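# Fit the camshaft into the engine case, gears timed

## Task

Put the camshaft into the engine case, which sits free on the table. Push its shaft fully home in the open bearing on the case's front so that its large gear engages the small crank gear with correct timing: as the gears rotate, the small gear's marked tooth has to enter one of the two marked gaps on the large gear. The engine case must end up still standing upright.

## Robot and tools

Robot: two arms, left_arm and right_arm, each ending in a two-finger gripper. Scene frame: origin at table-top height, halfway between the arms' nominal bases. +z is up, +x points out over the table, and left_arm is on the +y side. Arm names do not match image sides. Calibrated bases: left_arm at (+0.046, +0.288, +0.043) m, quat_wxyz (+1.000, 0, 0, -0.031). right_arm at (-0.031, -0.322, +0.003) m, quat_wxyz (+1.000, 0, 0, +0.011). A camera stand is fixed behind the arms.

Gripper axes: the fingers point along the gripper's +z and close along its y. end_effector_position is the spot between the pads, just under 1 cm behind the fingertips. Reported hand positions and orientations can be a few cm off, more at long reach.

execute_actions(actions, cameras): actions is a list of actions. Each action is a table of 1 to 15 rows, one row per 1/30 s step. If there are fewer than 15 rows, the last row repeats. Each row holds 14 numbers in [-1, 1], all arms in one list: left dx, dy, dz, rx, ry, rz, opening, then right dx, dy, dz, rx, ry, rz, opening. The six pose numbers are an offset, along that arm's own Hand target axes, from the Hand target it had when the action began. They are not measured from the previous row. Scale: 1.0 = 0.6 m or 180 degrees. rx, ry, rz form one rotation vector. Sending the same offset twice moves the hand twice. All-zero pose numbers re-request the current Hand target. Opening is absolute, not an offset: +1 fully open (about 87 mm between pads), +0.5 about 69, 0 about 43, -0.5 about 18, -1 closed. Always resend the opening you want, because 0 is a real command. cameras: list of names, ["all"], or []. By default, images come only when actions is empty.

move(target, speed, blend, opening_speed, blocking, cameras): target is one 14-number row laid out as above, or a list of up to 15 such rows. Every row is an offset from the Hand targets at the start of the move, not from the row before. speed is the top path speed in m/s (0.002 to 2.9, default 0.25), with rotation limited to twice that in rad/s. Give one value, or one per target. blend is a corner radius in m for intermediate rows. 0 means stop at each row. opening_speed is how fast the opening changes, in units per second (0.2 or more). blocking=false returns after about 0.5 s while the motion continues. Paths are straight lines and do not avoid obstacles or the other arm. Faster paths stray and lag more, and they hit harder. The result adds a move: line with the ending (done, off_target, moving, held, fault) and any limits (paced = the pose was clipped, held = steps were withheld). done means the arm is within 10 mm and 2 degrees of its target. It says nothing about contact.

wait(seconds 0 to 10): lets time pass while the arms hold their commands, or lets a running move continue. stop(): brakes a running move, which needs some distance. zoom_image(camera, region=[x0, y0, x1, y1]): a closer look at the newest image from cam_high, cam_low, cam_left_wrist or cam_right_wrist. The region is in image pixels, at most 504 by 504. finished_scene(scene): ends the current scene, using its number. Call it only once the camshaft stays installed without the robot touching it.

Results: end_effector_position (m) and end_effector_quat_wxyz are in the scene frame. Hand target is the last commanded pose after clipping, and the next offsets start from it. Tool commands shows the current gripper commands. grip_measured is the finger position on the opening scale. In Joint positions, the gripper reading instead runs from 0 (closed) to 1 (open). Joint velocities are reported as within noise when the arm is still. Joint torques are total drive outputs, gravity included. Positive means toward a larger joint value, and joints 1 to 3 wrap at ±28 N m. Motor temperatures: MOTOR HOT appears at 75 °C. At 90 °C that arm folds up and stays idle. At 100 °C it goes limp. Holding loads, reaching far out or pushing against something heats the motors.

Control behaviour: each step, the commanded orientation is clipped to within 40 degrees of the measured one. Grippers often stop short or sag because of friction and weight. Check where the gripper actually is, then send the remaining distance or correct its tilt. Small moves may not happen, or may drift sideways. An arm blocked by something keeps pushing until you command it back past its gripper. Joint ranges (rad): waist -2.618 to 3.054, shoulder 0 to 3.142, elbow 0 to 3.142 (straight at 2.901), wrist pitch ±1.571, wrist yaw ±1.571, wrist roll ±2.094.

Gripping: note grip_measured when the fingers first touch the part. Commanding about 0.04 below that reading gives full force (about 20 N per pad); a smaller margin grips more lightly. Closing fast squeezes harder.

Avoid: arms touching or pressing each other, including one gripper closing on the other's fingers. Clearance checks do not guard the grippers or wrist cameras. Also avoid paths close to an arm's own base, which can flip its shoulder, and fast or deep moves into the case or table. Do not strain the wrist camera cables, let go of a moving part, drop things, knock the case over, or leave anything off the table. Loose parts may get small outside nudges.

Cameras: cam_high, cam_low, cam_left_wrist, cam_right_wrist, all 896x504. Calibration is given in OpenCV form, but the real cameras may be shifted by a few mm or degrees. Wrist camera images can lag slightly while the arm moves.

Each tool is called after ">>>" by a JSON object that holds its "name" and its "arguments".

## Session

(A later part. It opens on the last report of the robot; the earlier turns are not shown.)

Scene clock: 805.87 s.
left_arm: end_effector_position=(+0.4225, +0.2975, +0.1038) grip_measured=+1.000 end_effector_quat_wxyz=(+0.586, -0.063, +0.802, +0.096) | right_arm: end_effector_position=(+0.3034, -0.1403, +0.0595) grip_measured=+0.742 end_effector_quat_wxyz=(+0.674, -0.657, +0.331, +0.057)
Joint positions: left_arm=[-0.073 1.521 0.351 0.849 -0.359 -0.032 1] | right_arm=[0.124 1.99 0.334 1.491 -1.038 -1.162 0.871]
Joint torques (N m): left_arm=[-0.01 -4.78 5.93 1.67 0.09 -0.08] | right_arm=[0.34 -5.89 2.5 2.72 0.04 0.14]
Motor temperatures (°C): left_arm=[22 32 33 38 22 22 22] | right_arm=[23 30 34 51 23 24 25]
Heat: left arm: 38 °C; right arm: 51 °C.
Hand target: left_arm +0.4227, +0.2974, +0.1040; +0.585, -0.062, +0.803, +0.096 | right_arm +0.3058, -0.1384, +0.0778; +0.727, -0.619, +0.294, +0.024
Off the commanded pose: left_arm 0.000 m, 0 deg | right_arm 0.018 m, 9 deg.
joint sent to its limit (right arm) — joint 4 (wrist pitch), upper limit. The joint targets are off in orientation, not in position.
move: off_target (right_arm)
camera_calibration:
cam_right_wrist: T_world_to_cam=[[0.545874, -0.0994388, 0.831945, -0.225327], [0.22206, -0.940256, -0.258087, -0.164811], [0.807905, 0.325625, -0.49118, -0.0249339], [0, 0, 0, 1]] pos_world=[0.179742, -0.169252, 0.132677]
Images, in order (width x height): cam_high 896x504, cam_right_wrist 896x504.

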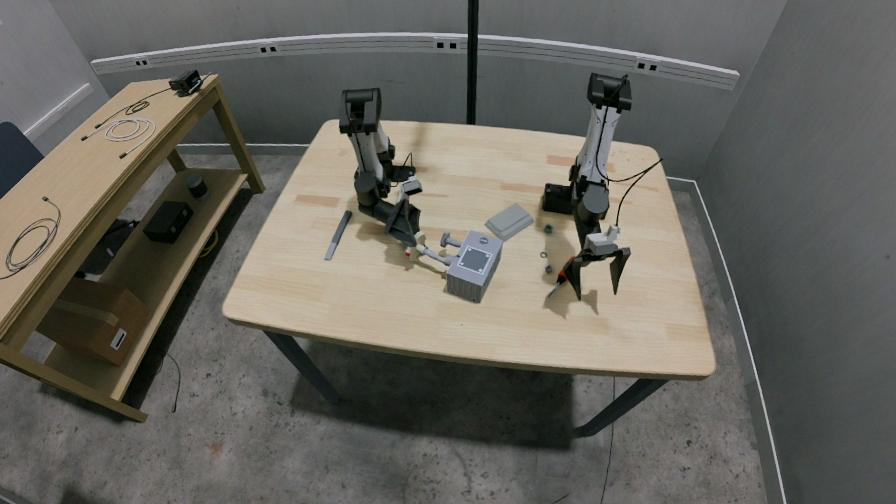

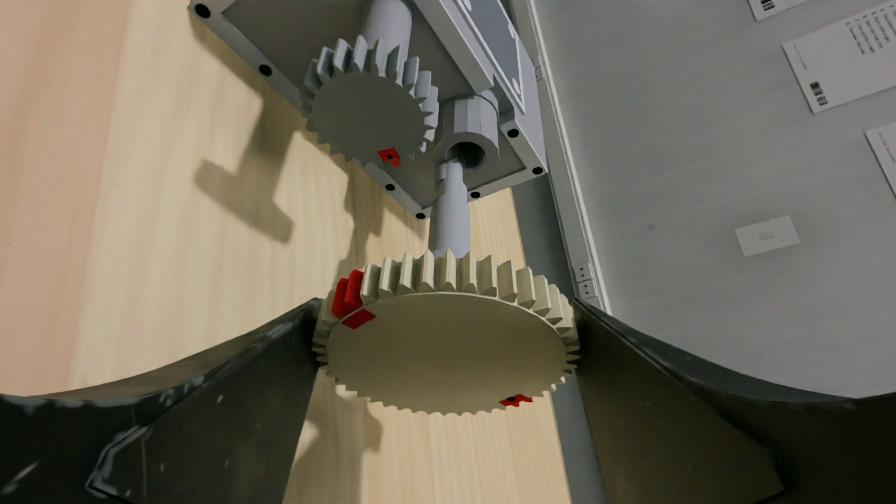

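>>> {"name": "move", "arguments": {"target": [0,0,0,0,0,0,1,-0.0055,-0.0105,-0.004,0,0,0,0.5], "speed": 0.05, "cameras": ["cam_high","cam_right_wrist"]}}

>>> {"name": "zoom_image", "arguments": {"camera": "cam_right_wrist", "region": [400, 100, 540, 220]}}

>>> {"name": "zoom_image", "arguments": {"camera": "cam_high", "region": [410, 225, 480, 285]}}

Scene clock: 842.00 s.
left_arm: end_effector_position=(+0.4225, +0.2975, +0.1038) grip_measured=+1.000 end_effector_quat_wxyz=(+0.586, -0.063, +0.802, +0.096) | right_arm: end_effector_position=(+0.3003, -0.1407, +0.0613) grip_measured=+0.742 end_effector_quat_wxyz=(+0.675, -0.655, +0.335, +0.061)
Joint positions: left_arm=[-0.073 1.521 0.351 0.849 -0.359 -0.032 1] | right_arm=[0.124 1.975 0.321 1.491 -1.037 -1.148 0.871]
Joint torques (N m): left_arm=[0.1 -4.78 6 1.61 0.05 -0.07] | right_arm=[-0.31 -6.82 2.81 2.72 0 0.14]
Heat: left arm: 38 °C; right arm: 52 °C.
Hand target: left_arm +0.4227, +0.2974, +0.1040; +0.585, -0.062, +0.803, +0.096 | right_arm +0.3046, -0.1410, +0.0848; +0.727, -0.619, +0.294, +0.024
Off the commanded pose: left_arm 0.000 m, 0 deg | right_arm 0.024 m, 10 deg.
joint sent to its limit (right arm) — joint 4 (wrist pitch), upper limit. The joint targets are off in orientation, not in position.
move: off_target (right_arm)
camera_calibration:
cam_right_wrist: T_world_to_cam=[[0.553998, -0.104946, 0.825877, -0.228034], [0.217627, -0.939273, -0.26534, -0.162163], [0.80357, 0.326731, -0.497516, -0.0195651], [0, 0, 0, 1]] pos_world=[0.177343, -0.169854, 0.135565]
Images, in order (width x height): cam_high 896x504, cam_right_wrist 896x504.

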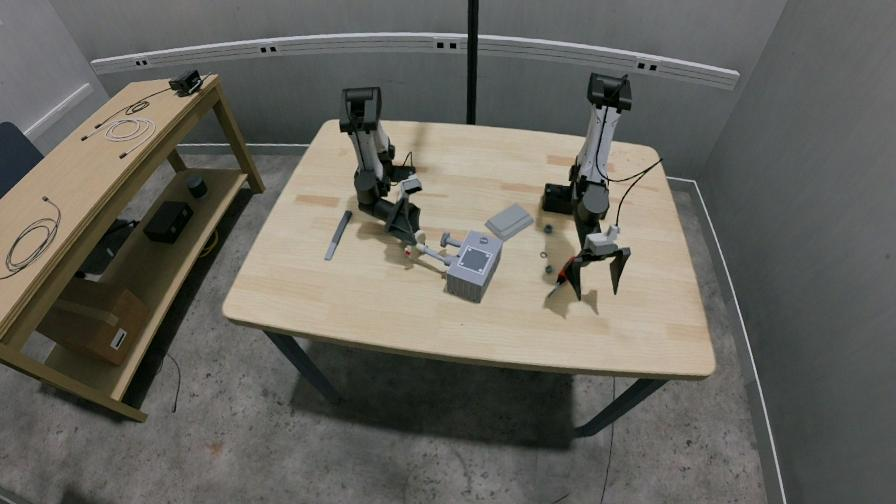

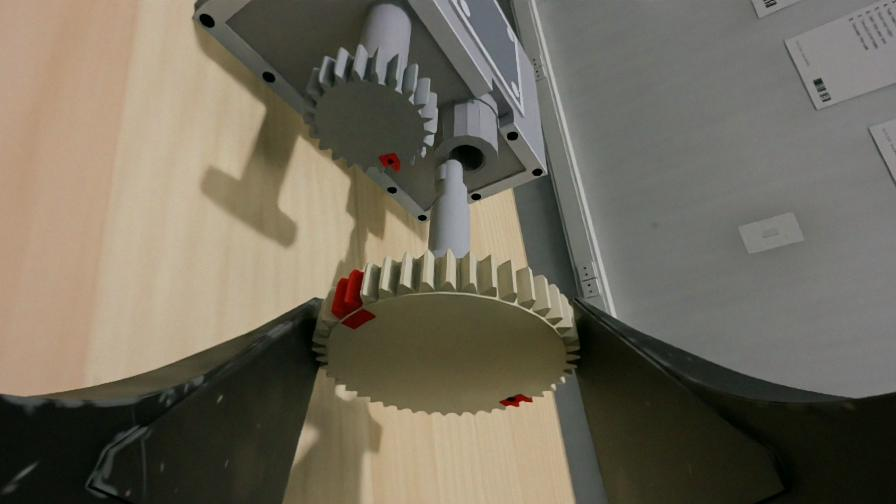

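Scaled by 3.600 from the camera's 896x504 image, which has a finer 1280x720 frame.

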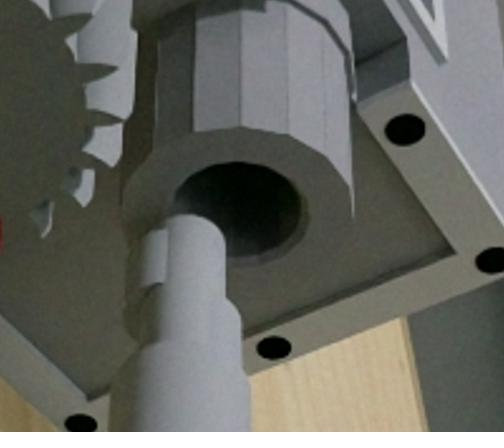

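Scaled by 7.200 from the camera's 896x504 image, which has a finer 1280x720 frame.

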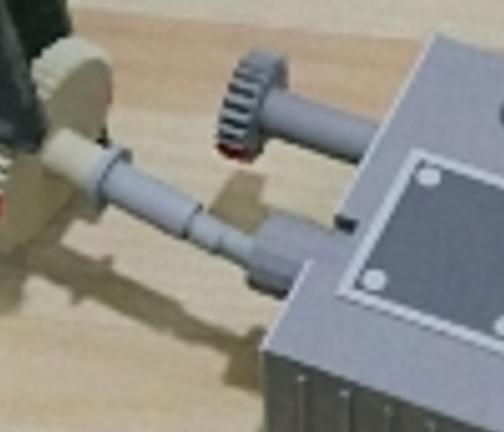

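>>> {"name": "move", "arguments": {"target": [0,0,0,0,0,0,1,0.003,-0.0126,-0.003,0,0,0,0.5], "speed": 0.05, "cameras": ["cam_high","cam_right_wrist"]}}

>>> {"name": "zoom_image", "arguments": {"camera": "cam_right_wrist", "region": [400, 100, 540, 220]}}

>>> {"name": "zoom_image", "arguments": {"camera": "cam_high", "region": [410, 225, 480, 285]}}

Scene clock: 857.47 s.
left_arm: end_effector_position=(+0.4225, +0.2975, +0.1038) grip_measured=+1.000 end_effector_quat_wxyz=(+0.586, -0.063, +0.802, +0.096) | right_arm: end_effector_position=(+0.3027, -0.1445, +0.0645) grip_measured=+0.742 end_effector_quat_wxyz=(+0.677, -0.650, +0.340, +0.059)
Joint positions: left_arm=[-0.073 1.521 0.351 0.849 -0.359 -0.032 1] | right_arm=[0.112 1.964 0.321 1.491 -1.037 -1.132 0.871]
Joint torques (N m): left_arm=[0.13 -4.83 5.82 1.62 0.07 -0.1] | right_arm=[-0.75 -6.79 3.7 2.72 -0.13 0.13]
Heat: left arm: 38 °C; right arm: 53 °C.
Hand target: left_arm +0.4227, +0.2974, +0.1040; +0.585, -0.062, +0.803, +0.096 | right_arm +0.3084, -0.1449, +0.0905; +0.727, -0.619, +0.294, +0.024
Off the commanded pose: left_arm 0.000 m, 0 deg | right_arm 0.027 m, 9 deg.
joint sent to its limit (right arm) — joint 4 (wrist pitch), upper limit. The joint targets are off in orientation, not in position.
move: off_target (right_arm)
camera_calibration:
cam_right_wrist: T_world_to_cam=[[0.555317, -0.118453, 0.823159, -0.234575], [0.204455, -0.939981, -0.273192, -0.160972], [0.806115, 0.320007, -0.49777, -0.020413], [0, 0, 0, 1]] pos_world=[0.17963, -0.172564, 0.138955]
Images, in order (width x height): cam_high 896x504, cam_right_wrist 896x504.

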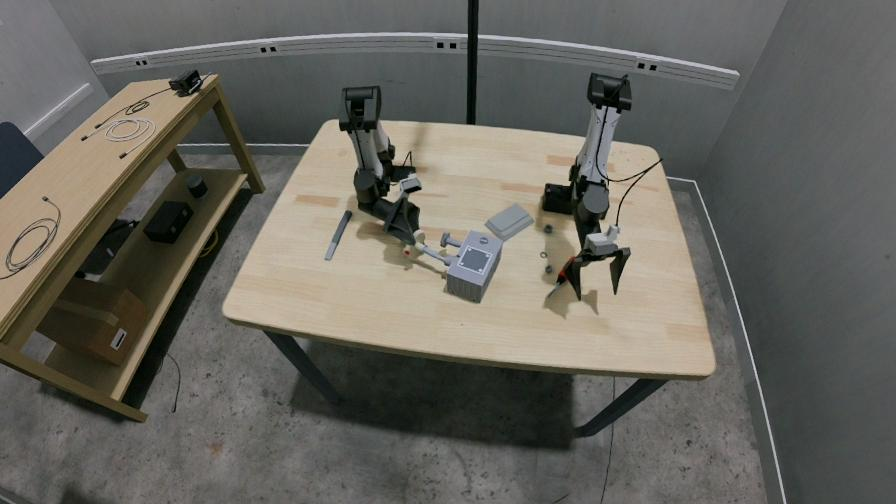

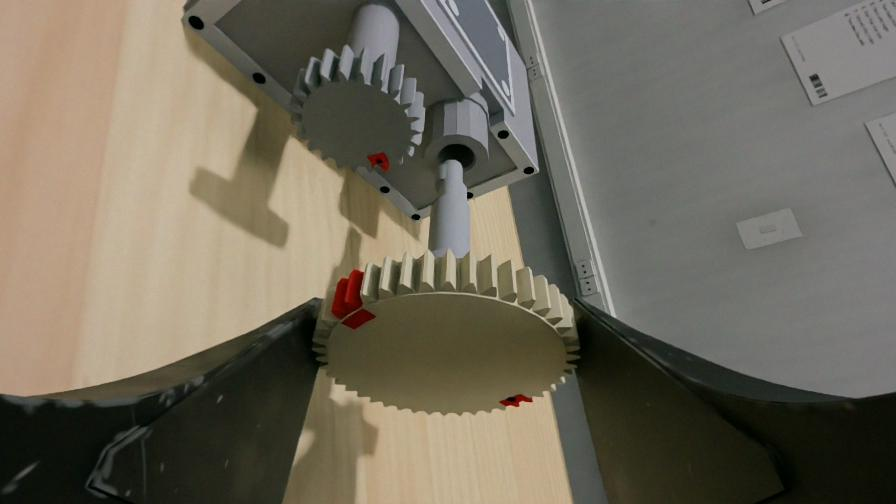

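Scaled by 3.600 from the camera's 896x504 image, which has a finer 1280x720 frame.

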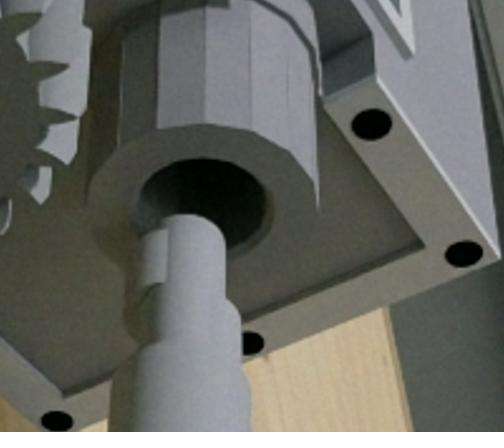

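Scaled by 7.200 from the camera's 896x504 image, which has a finer 1280x720 frame.

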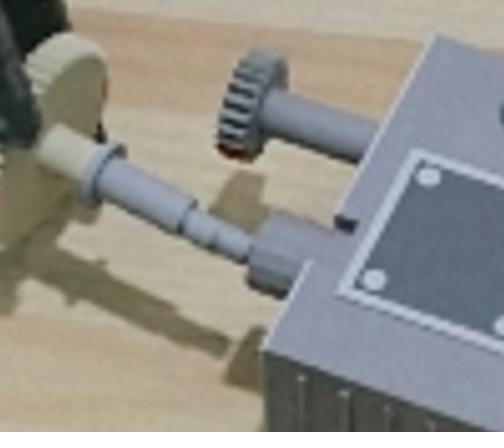

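>>> {"name": "move", "arguments": {"target": [0,0,0,0,0,0,1,0,-0.005,0.01,0,0,0,0.5], "speed": 0.04, "cameras": ["cam_high","cam_right_wrist"]}}

>>> {"name": "zoom_image", "arguments": {"camera": "cam_right_wrist", "region": [400, 100, 540, 220]}}

>>> {"name": "zoom_image", "arguments": {"camera": "cam_high", "region": [410, 225, 480, 285]}}

Scene clock: 866.30 s.
left_arm: end_effector_position=(+0.4225, +0.2975, +0.1038) grip_measured=+1.000 end_effector_quat_wxyz=(+0.586, -0.063, +0.802, +0.096) | right_arm: end_effector_position=(+0.3017, -0.1430, +0.0640) grip_measured=+0.742 end_effector_quat_wxyz=(+0.676, -0.648, +0.344, +0.065)
Joint positions: left_arm=[-0.073 1.521 0.351 0.849 -0.359 -0.032 1] | right_arm=[0.116 1.964 0.321 1.491 -1.037 -1.118 0.871]
Joint torques (N m): left_arm=[0.14 -4.92 5.94 1.62 0.13 -0.09] | right_arm=[0.28 -6.97 4.98 2.72 0.05 0.14]
Heat: left arm: 38 °C; right arm: 53 °C.
Hand target: left_arm +0.4227, +0.2974, +0.1040; +0.585, -0.062, +0.803, +0.096 | right_arm +0.3120, -0.1401, +0.0935; +0.727, -0.619, +0.294, +0.024
Off the commanded pose: left_arm 0.000 m, 0 deg | right_arm 0.031 m, 10 deg.
joint sent to its limit (right arm) — joint 4 (wrist pitch), upper limit. The joint targets are off in orientation, not in position.
move: off_target (right_arm)
camera_calibration:
cam_right_wrist: T_world_to_cam=[[0.566095, -0.121028, 0.815407, -0.236601], [0.203841, -0.937892, -0.280725, -0.158522], [0.79874, 0.32513, -0.506265, -0.0167572], [0, 0, 0, 1]] pos_world=[0.179637, -0.171864, 0.139941]
Images, in order (width x height): cam_high 896x504, cam_right_wrist 896x504.

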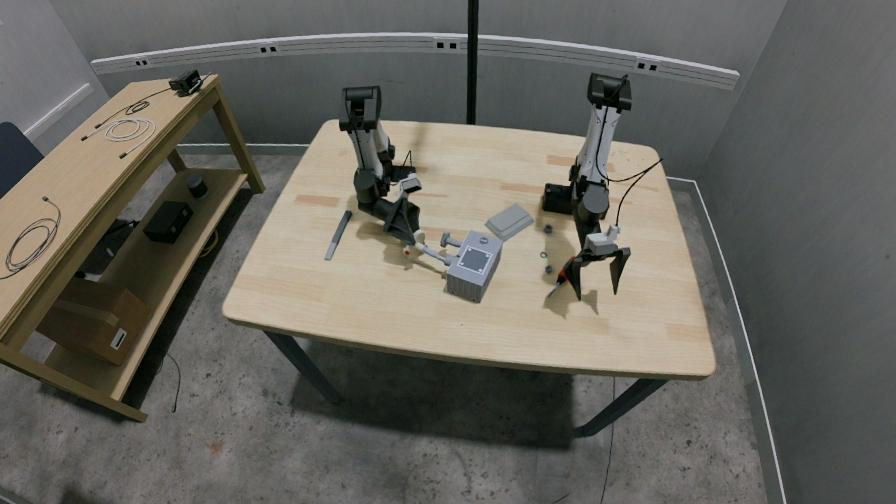

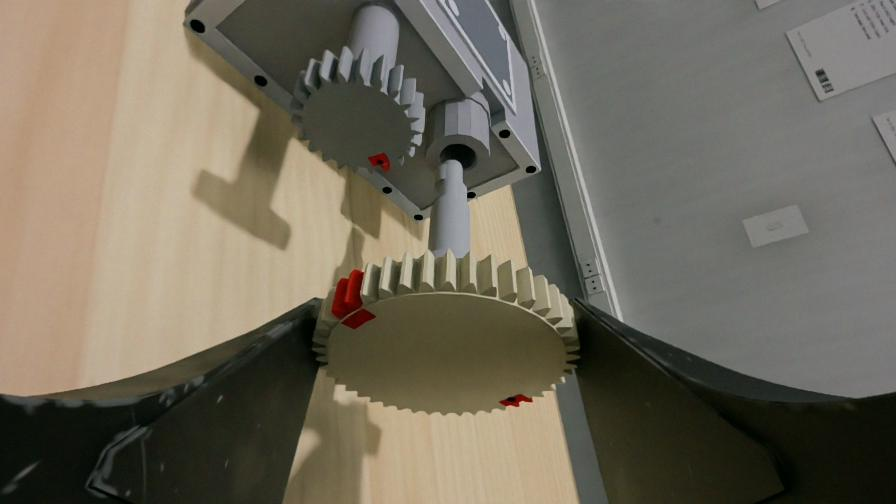

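Scaled by 3.600 from the camera's 896x504 image, which has a finer 1280x720 frame.

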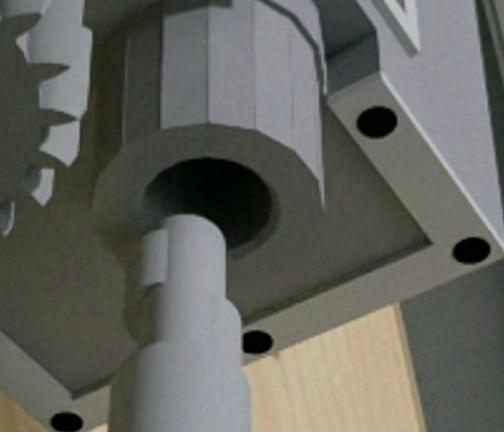

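Scaled by 7.200 from the camera's 896x504 image, which has a finer 1280x720 frame.

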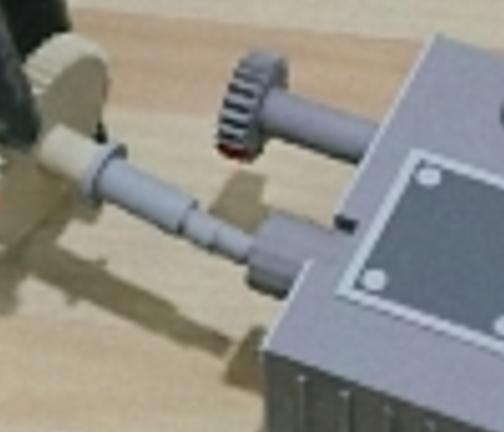

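>>> {"name": "move", "arguments": {"target": [0,0,0,0,0,0,1,0.0075,-0.004,0.0085,0,0,0,0.5], "speed": 0.04, "cameras": ["cam_high","cam_right_wrist"]}}

>>> {"name": "zoom_image", "arguments": {"camera": "cam_right_wrist", "region": [400, 100, 540, 220]}}

>>> {"name": "zoom_image", "arguments": {"camera": "cam_high", "region": [410, 225, 480, 285]}}

Scene clock: 880.77 s.
left_arm: end_effector_position=(+0.4225, +0.2975, +0.1038) grip_measured=+1.000 end_effector_quat_wxyz=(+0.586, -0.063, +0.802, +0.096) | right_arm: end_effector_position=(+0.3088, -0.1409, +0.0703) grip_measured=+0.742 end_effector_quat_wxyz=(+0.682, -0.646, +0.338, +0.059)
Joint positions: left_arm=[-0.073 1.521 0.351 0.849 -0.359 -0.032 1] | right_arm=[0.121 1.961 0.345 1.491 -1.03 -1.109 0.871]
Joint torques (N m): left_arm=[0.1 -4.96 5.96 1.65 0.09 -0.12] | right_arm=[0.39 -5.5 5.41 2.72 0.09 0.14]
Heat: left arm: 38 °C; right arm: 53 °C.
Hand target: left_arm +0.4227, +0.2974, +0.1040; +0.585, -0.062, +0.803, +0.096 | right_arm +0.3187, -0.1376, +0.0940; +0.727, -0.619, +0.294, +0.024
Off the commanded pose: left_arm 0.000 m, 0 deg | right_arm 0.026 m, 9 deg.
joint sent to its limit (right arm) — joint 4 (wrist pitch), upper limit. The joint targets are off in orientation, not in position.
move: off_target (right_arm)
camera_calibration:
cam_right_wrist: T_world_to_cam=[[0.550501, -0.12769, 0.825012, -0.242307], [0.206451, -0.936717, -0.282736, -0.156736], [0.808905, 0.325971, -0.489302, -0.0242065], [0, 0, 0, 1]] pos_world=[0.185329, -0.169867, 0.143747]
Images, in order (width x height): cam_high 896x504, cam_right_wrist 896x504.

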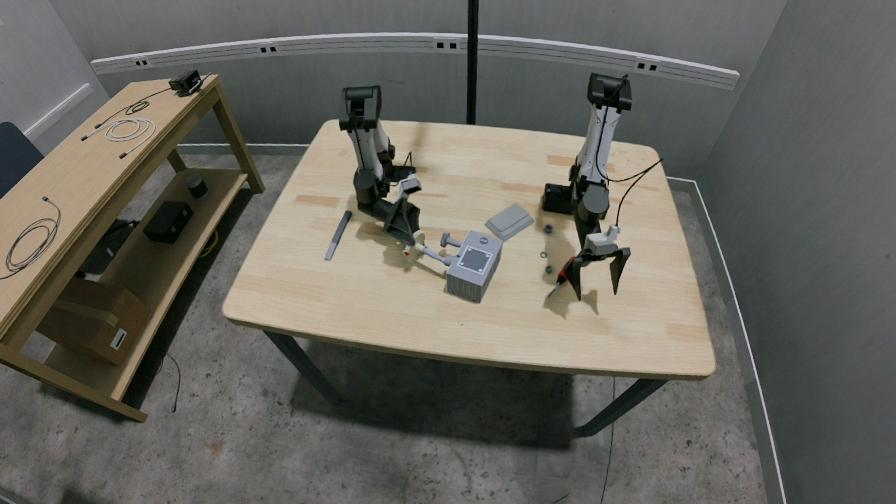

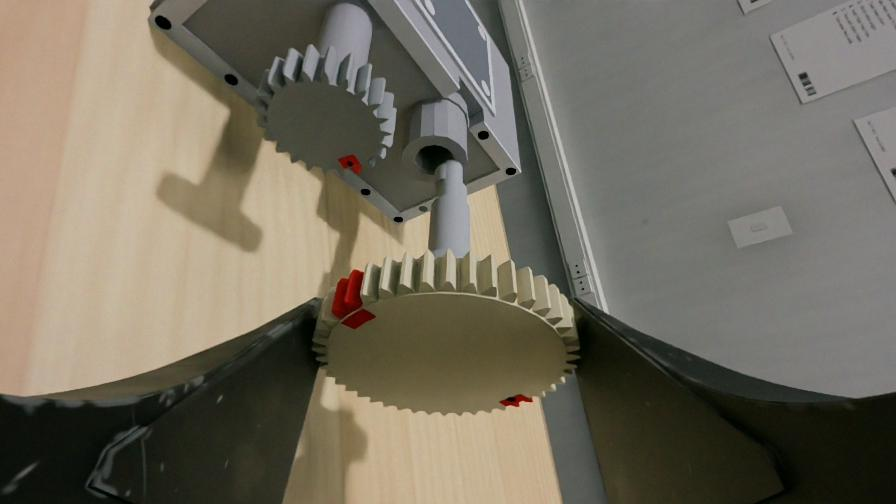

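Scaled by 3.600 from the camera's 896x504 image, which has a finer 1280x720 frame.

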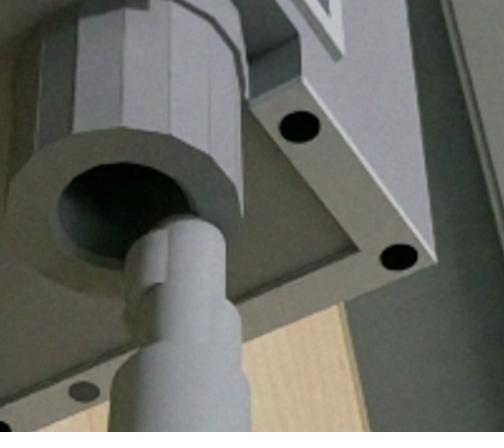

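Scaled by 7.200 from the camera's 896x504 image, which has a finer 1280x720 frame.

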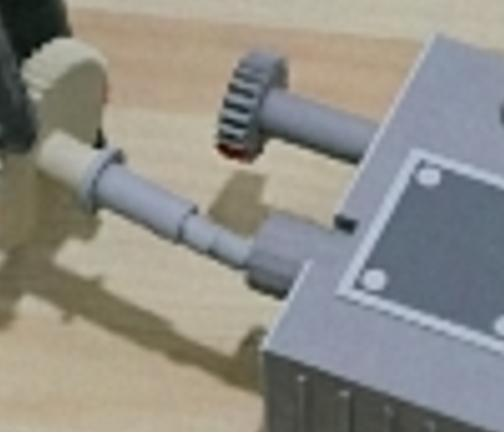

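>>> {"name": "move", "arguments": {"target": [0,0,0,0,0,0,1,-0.004,0.012,0,0,0,0,0.5], "speed": 0.04, "cameras": ["cam_high","cam_right_wrist"]}}

>>> {"name": "zoom_image", "arguments": {"camera": "cam_right_wrist", "region": [400, 100, 540, 220]}}

>>> {"name": "zoom_image", "arguments": {"camera": "cam_high", "region": [410, 225, 480, 285]}}

Scene clock: 893.53 s.
left_arm: end_effector_position=(+0.4225, +0.2975, +0.1038) grip_measured=+1.000 end_effector_quat_wxyz=(+0.586, -0.063, +0.802, +0.096) | right_arm: end_effector_position=(+0.3106, -0.1411, +0.0700) grip_measured=+0.742 end_effector_quat_wxyz=(+0.681, -0.645, +0.342, +0.054)
Joint positions: left_arm=[-0.073 1.521 0.351 0.849 -0.359 -0.032 1] | right_arm=[0.127 1.961 0.345 1.491 -1.011 -1.109 0.871]
Joint torques (N m): left_arm=[0.2 -4.83 5.98 1.65 0.1 -0.08] | right_arm=[1.03 -5 4.04 2.73 0.02 -0.04]
Heat: left arm: 38 °C; right arm: 54 °C.
Hand target: left_arm +0.4227, +0.2974, +0.1040; +0.585, -0.062, +0.803, +0.096 | right_arm +0.3138, -0.1350, +0.0887; +0.727, -0.619, +0.294, +0.024
Off the commanded pose: left_arm 0.000 m, 0 deg | right_arm 0.020 m, 9 deg.
joint sent to its limit (right arm) — joint 4 (wrist pitch), upper limit. The joint targets are off in orientation, not in position.
move: off_target (right_arm)
camera_calibration:
cam_right_wrist: T_world_to_cam=[[0.548482, -0.133264, 0.825474, -0.243235], [0.193717, -0.940107, -0.280485, -0.154037], [0.813413, 0.31375, -0.489817, -0.0288472], [0, 0, 0, 1]] pos_world=[0.186714, -0.168175, 0.143449]
Images, in order (width x height): cam_high 896x504, cam_right_wrist 896x504.

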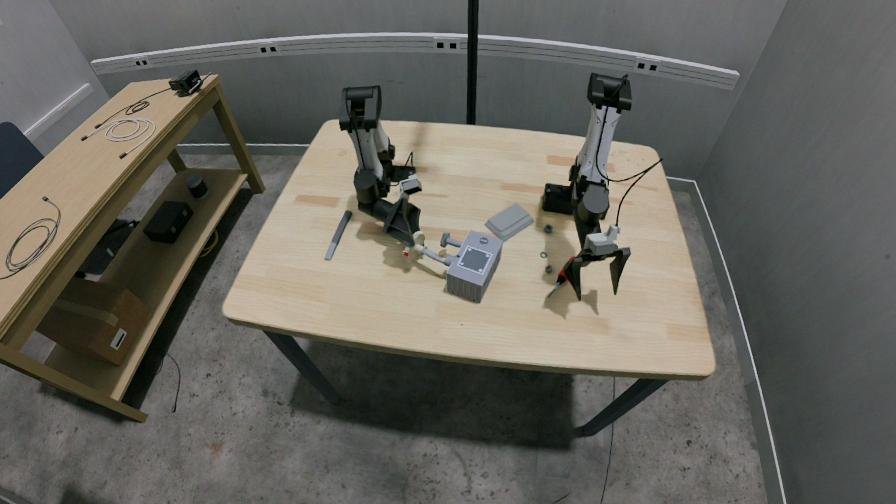

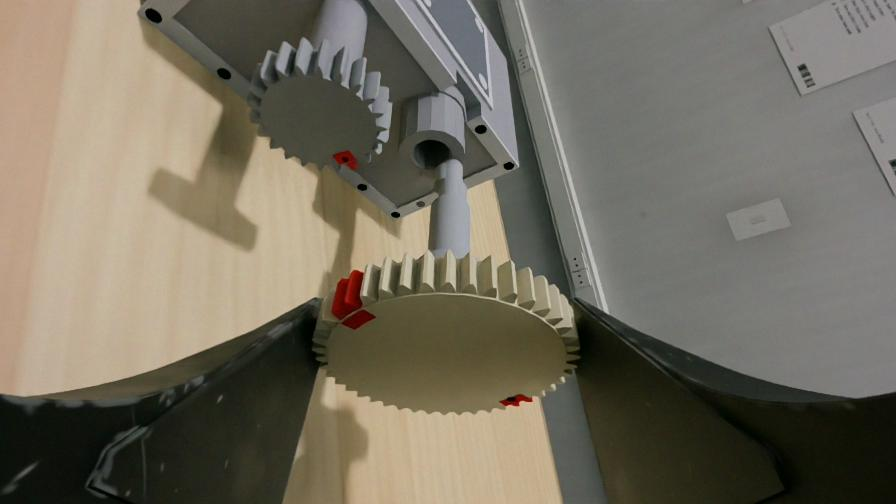

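Scaled by 3.600 from the camera's 896x504 image, which has a finer 1280x720 frame.

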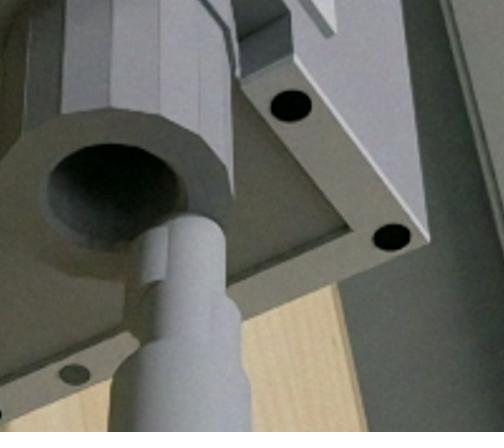

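Scaled by 7.200 from the camera's 896x504 image, which has a finer 1280x720 frame.

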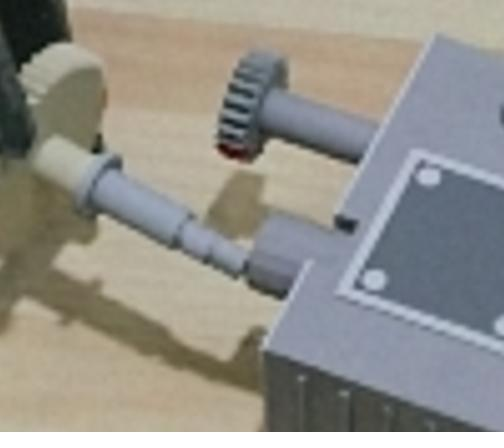

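>>> {"name": "move", "arguments": {"target": [0,0,0,0,0,0,1,-0.0033,0.007,0,-0.0075,-0.0148,0.001,0.5], "speed": 0.04, "cameras": ["cam_high","cam_right_wrist"]}}

>>> {"name": "zoom_image", "arguments": {"camera": "cam_right_wrist", "region": [400, 100, 540, 220]}}

>>> {"name": "zoom_image", "arguments": {"camera": "cam_high", "region": [410, 225, 480, 285]}}

Scene clock: 904.50 s.
left_arm: end_effector_position=(+0.4225, +0.2975, +0.1038) grip_measured=+1.000 end_effector_quat_wxyz=(+0.586, -0.063, +0.802, +0.096) | right_arm: end_effector_position=(+0.3032, -0.1369, +0.0652) grip_measured=+0.742 end_effector_quat_wxyz=(+0.678, -0.652, +0.332, +0.074)
Joint positions: left_arm=[-0.073 1.521 0.351 0.849 -0.359 -0.032 1] | right_arm=[0.125 1.978 0.345 1.491 -1.058 -1.115 0.871]
Joint torques (N m): left_arm=[0.13 -4.72 5.93 1.66 0.06 -0.09] | right_arm=[-0.14 -4.64 5.31 2.7 -0.2 -0.06]
Heat: left arm: 38 °C; right arm: 54 °C.
Hand target: left_arm +0.4227, +0.2974, +0.1040; +0.585, -0.062, +0.803, +0.096 | right_arm +0.3105, -0.1334, +0.0858; +0.727, -0.627, +0.278, +0.043
Off the commanded pose: left_arm 0.000 m, 0 deg | right_arm 0.022 m, 9 deg.
joint sent to its limit (right arm) — joint 4 (wrist pitch), upper limit. The joint targets are off in orientation, not in position.
move: off_target (right_arm)
camera_calibration:
cam_right_wrist: T_world_to_cam=[[0.564424, -0.108884, 0.818272, -0.235635], [0.233307, -0.929806, -0.284655, -0.1603], [0.791829, 0.351575, -0.499402, -0.0141052], [0, 0, 0, 1]] pos_world=[0.181566, -0.169746, 0.14014]
Images, in order (width x height): cam_high 896x504, cam_right_wrist 896x504.

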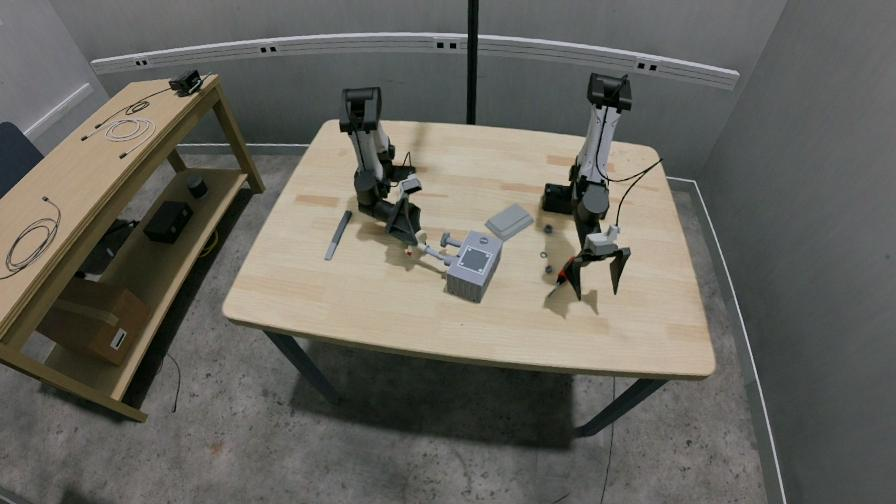

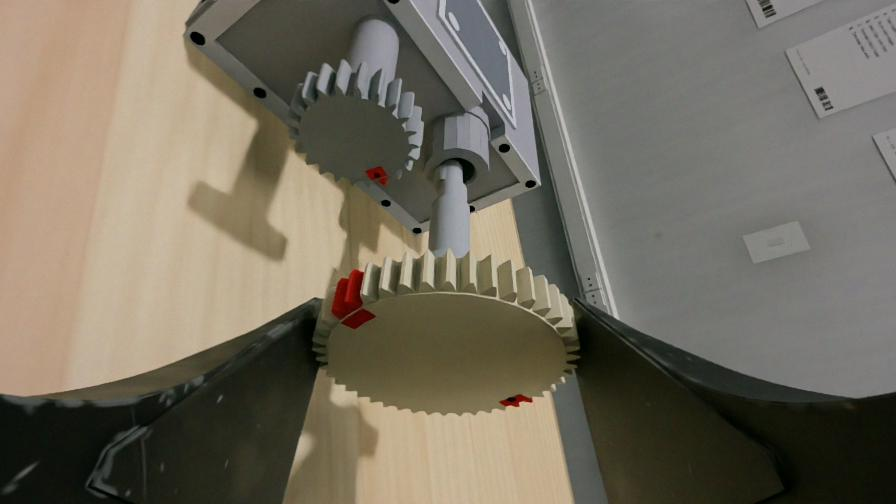

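Scaled by 3.600 from the camera's 896x504 image, which has a finer 1280x720 frame.

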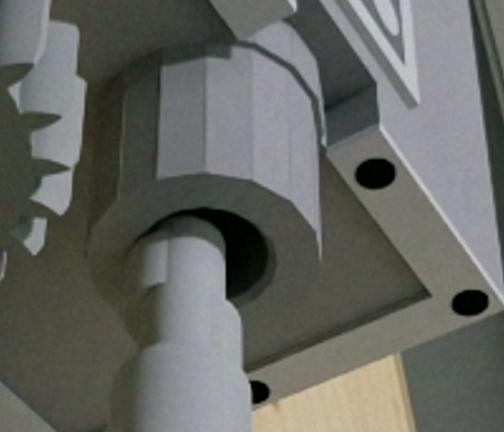

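Scaled by 7.200 from the camera's 896x504 image, which has a finer 1280x720 frame.

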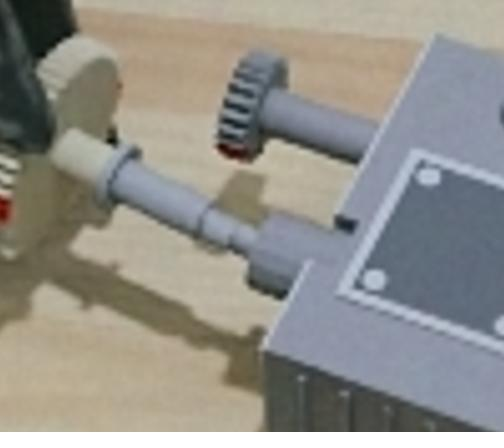

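>>> {"name": "move", "arguments": {"target": [0,0,0,0,0,0,1,0.003,-0.003,0.013,0,0,0,0.5], "speed": 0.04, "cameras": ["cam_high","cam_right_wrist"]}}

>>> {"name": "zoom_image", "arguments": {"camera": "cam_right_wrist", "region": [400, 100, 540, 220]}}

>>> {"name": "zoom_image", "arguments": {"camera": "cam_high", "region": [410, 225, 480, 285]}}

Scene clock: 912.40 s.
left_arm: end_effector_position=(+0.4225, +0.2975, +0.1038) grip_measured=+1.000 end_effector_quat_wxyz=(+0.586, -0.063, +0.802, +0.096) | right_arm: end_effector_position=(+0.3072, -0.1310, +0.0676) grip_measured=+0.742 end_effector_quat_wxyz=(+0.681, -0.654, +0.322, +0.074)
Joint positions: left_arm=[-0.073 1.521 0.351 0.849 -0.359 -0.032 1] | right_arm=[0.14 1.988 0.37 1.491 -1.058 -1.116 0.871]
Joint torques (N m): left_arm=[0.05 -4.78 5.96 1.63 0.09 -0.12] | right_arm=[0.35 -4.75 5.31 2.7 0.02 0.08]
Heat: left arm: 38 °C; right arm: 54 °C.
Hand target: left_arm +0.4227, +0.2974, +0.1040; +0.585, -0.062, +0.803, +0.096 | right_arm +0.3155, -0.1271, +0.0871; +0.727, -0.627, +0.278, +0.043
Off the commanded pose: left_arm 0.000 m, 0 deg | right_arm 0.021 m, 9 deg.
joint sent to its limit (right arm) — joint 4 (wrist pitch), upper limit. The joint targets are off in orientation, not in position.
move: off_target (right_arm)
camera_calibration:
cam_right_wrist: T_world_to_cam=[[0.553282, -0.102425, 0.826673, -0.235545], [0.251136, -0.925725, -0.28278, -0.160176], [0.794235, 0.364065, -0.486465, -0.0180409], [0, 0, 0, 1]] pos_world=[0.184878, -0.165837, 0.140648]
Images, in order (width x height): cam_high 896x504, cam_right_wrist 896x504.

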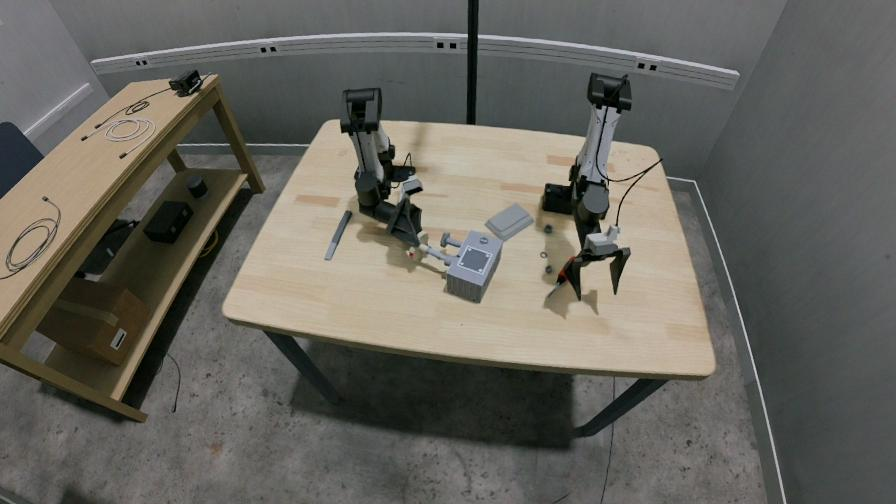

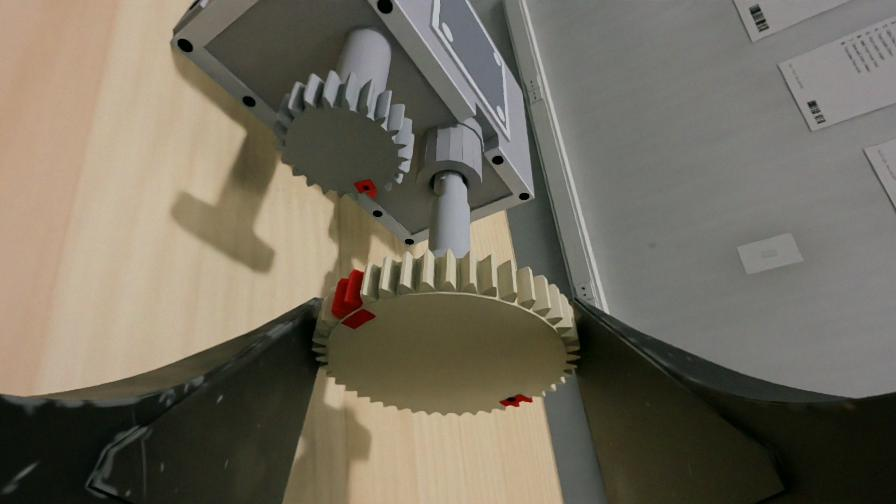

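Scaled by 3.600 from the camera's 896x504 image, which has a finer 1280x720 frame.

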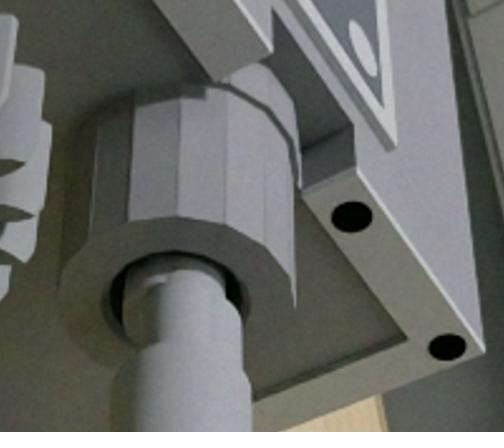

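Scaled by 7.200 from the camera's 896x504 image, which has a finer 1280x720 frame.

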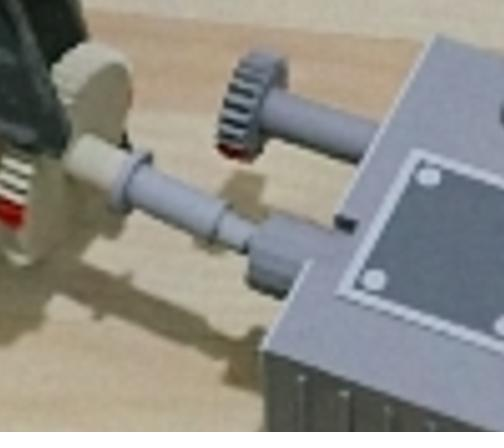

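>>> {"name": "move", "arguments": {"target": [0,0,0,0,0,0,1,-0.001,0,0.018,0,0,0,0.5], "speed": 0.04, "cameras": ["cam_high","cam_right_wrist"]}}

>>> {"name": "zoom_image", "arguments": {"camera": "cam_right_wrist", "region": [400, 130, 540, 250]}}

>>> {"name": "zoom_image", "arguments": {"camera": "cam_high", "region": [410, 225, 480, 285]}}

Scene clock: 921.57 s.
left_arm: end_effector_position=(+0.4225, +0.2975, +0.1038) grip_measured=+1.000 end_effector_quat_wxyz=(+0.586, -0.063, +0.802, +0.096) | right_arm: end_effector_position=(+0.3097, -0.1209, +0.0676) grip_measured=+0.742 end_effector_quat_wxyz=(+0.681, -0.655, +0.319, +0.074)
Joint positions: left_arm=[-0.073 1.521 0.351 0.849 -0.359 -0.032 1] | right_arm=[0.176 1.999 0.389 1.491 -1.026 -1.111 0.871]
Joint torques (N m): left_arm=[-0.05 -4.92 5.87 1.64 0.07 -0.08] | right_arm=[0.42 -4.97 5.5 2.72 0.07 0.12]
Heat: left arm: 38 °C; right arm: 54 °C.
Hand target: left_arm +0.4227, +0.2974, +0.1040; +0.585, -0.062, +0.803, +0.096 | right_arm +0.3188, -0.1168, +0.0880; +0.727, -0.627, +0.278, +0.043
Off the commanded pose: left_arm 0.000 m, 0 deg | right_arm 0.023 m, 8 deg.
joint sent to its limit (right arm) — joint 4 (wrist pitch), upper limit. The joint targets are off in orientation, not in position.
move: off_target (right_arm)
camera_calibration:
cam_right_wrist: T_world_to_cam=[[0.550112, -0.0993947, 0.829154, -0.234614], [0.255895, -0.925064, -0.280669, -0.153024], [0.794918, 0.366576, -0.483454, -0.0238497], [0, 0, 0, 1]] pos_world=[0.187181, -0.156134, 0.140052]
Images, in order (width x height): cam_high 896x504, cam_right_wrist 896x504.

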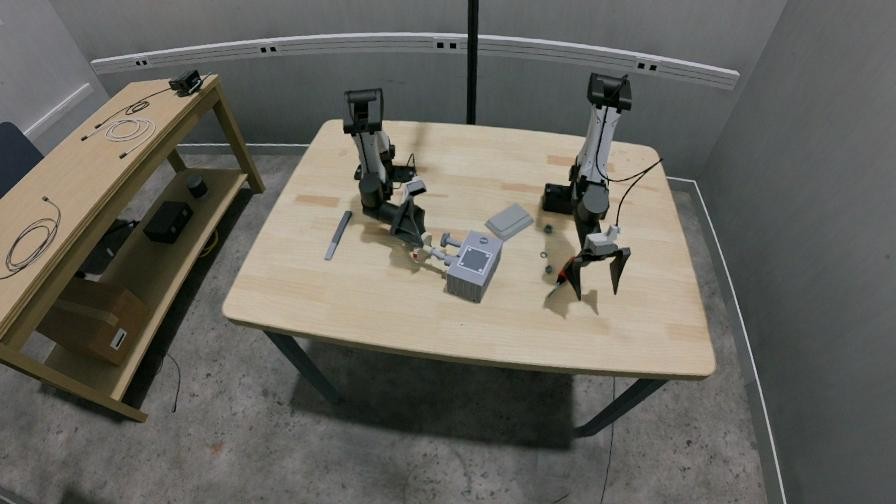

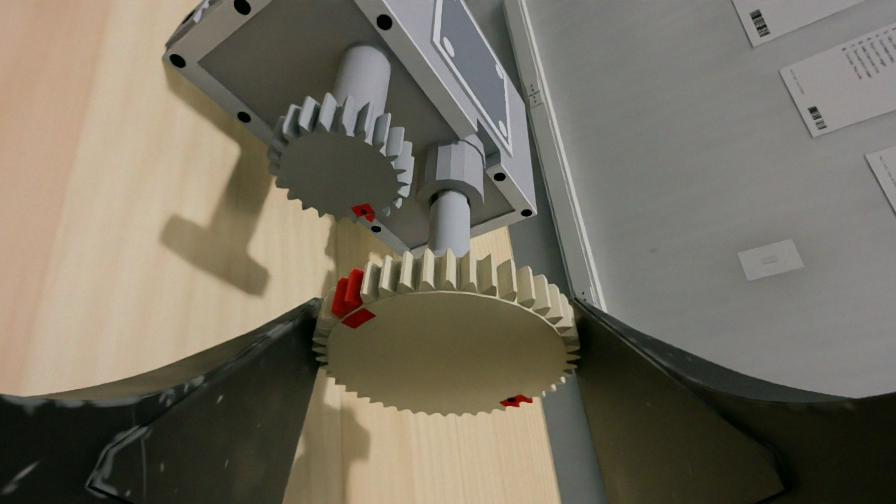

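Scaled by 3.600 from the camera's 896x504 image, which has a finer 1280x720 frame.

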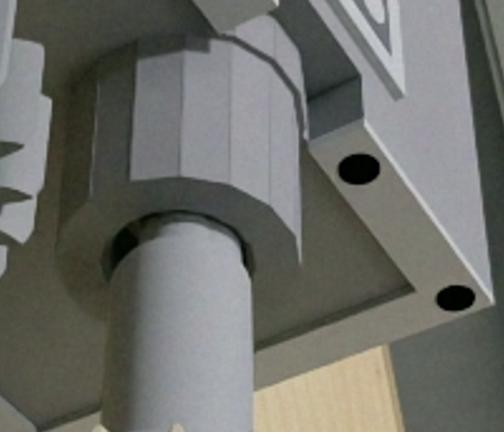

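Scaled by 7.200 from the camera's 896x504 image, which has a finer 1280x720 frame.

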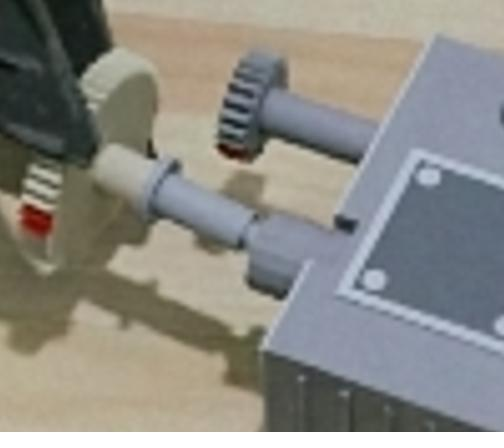

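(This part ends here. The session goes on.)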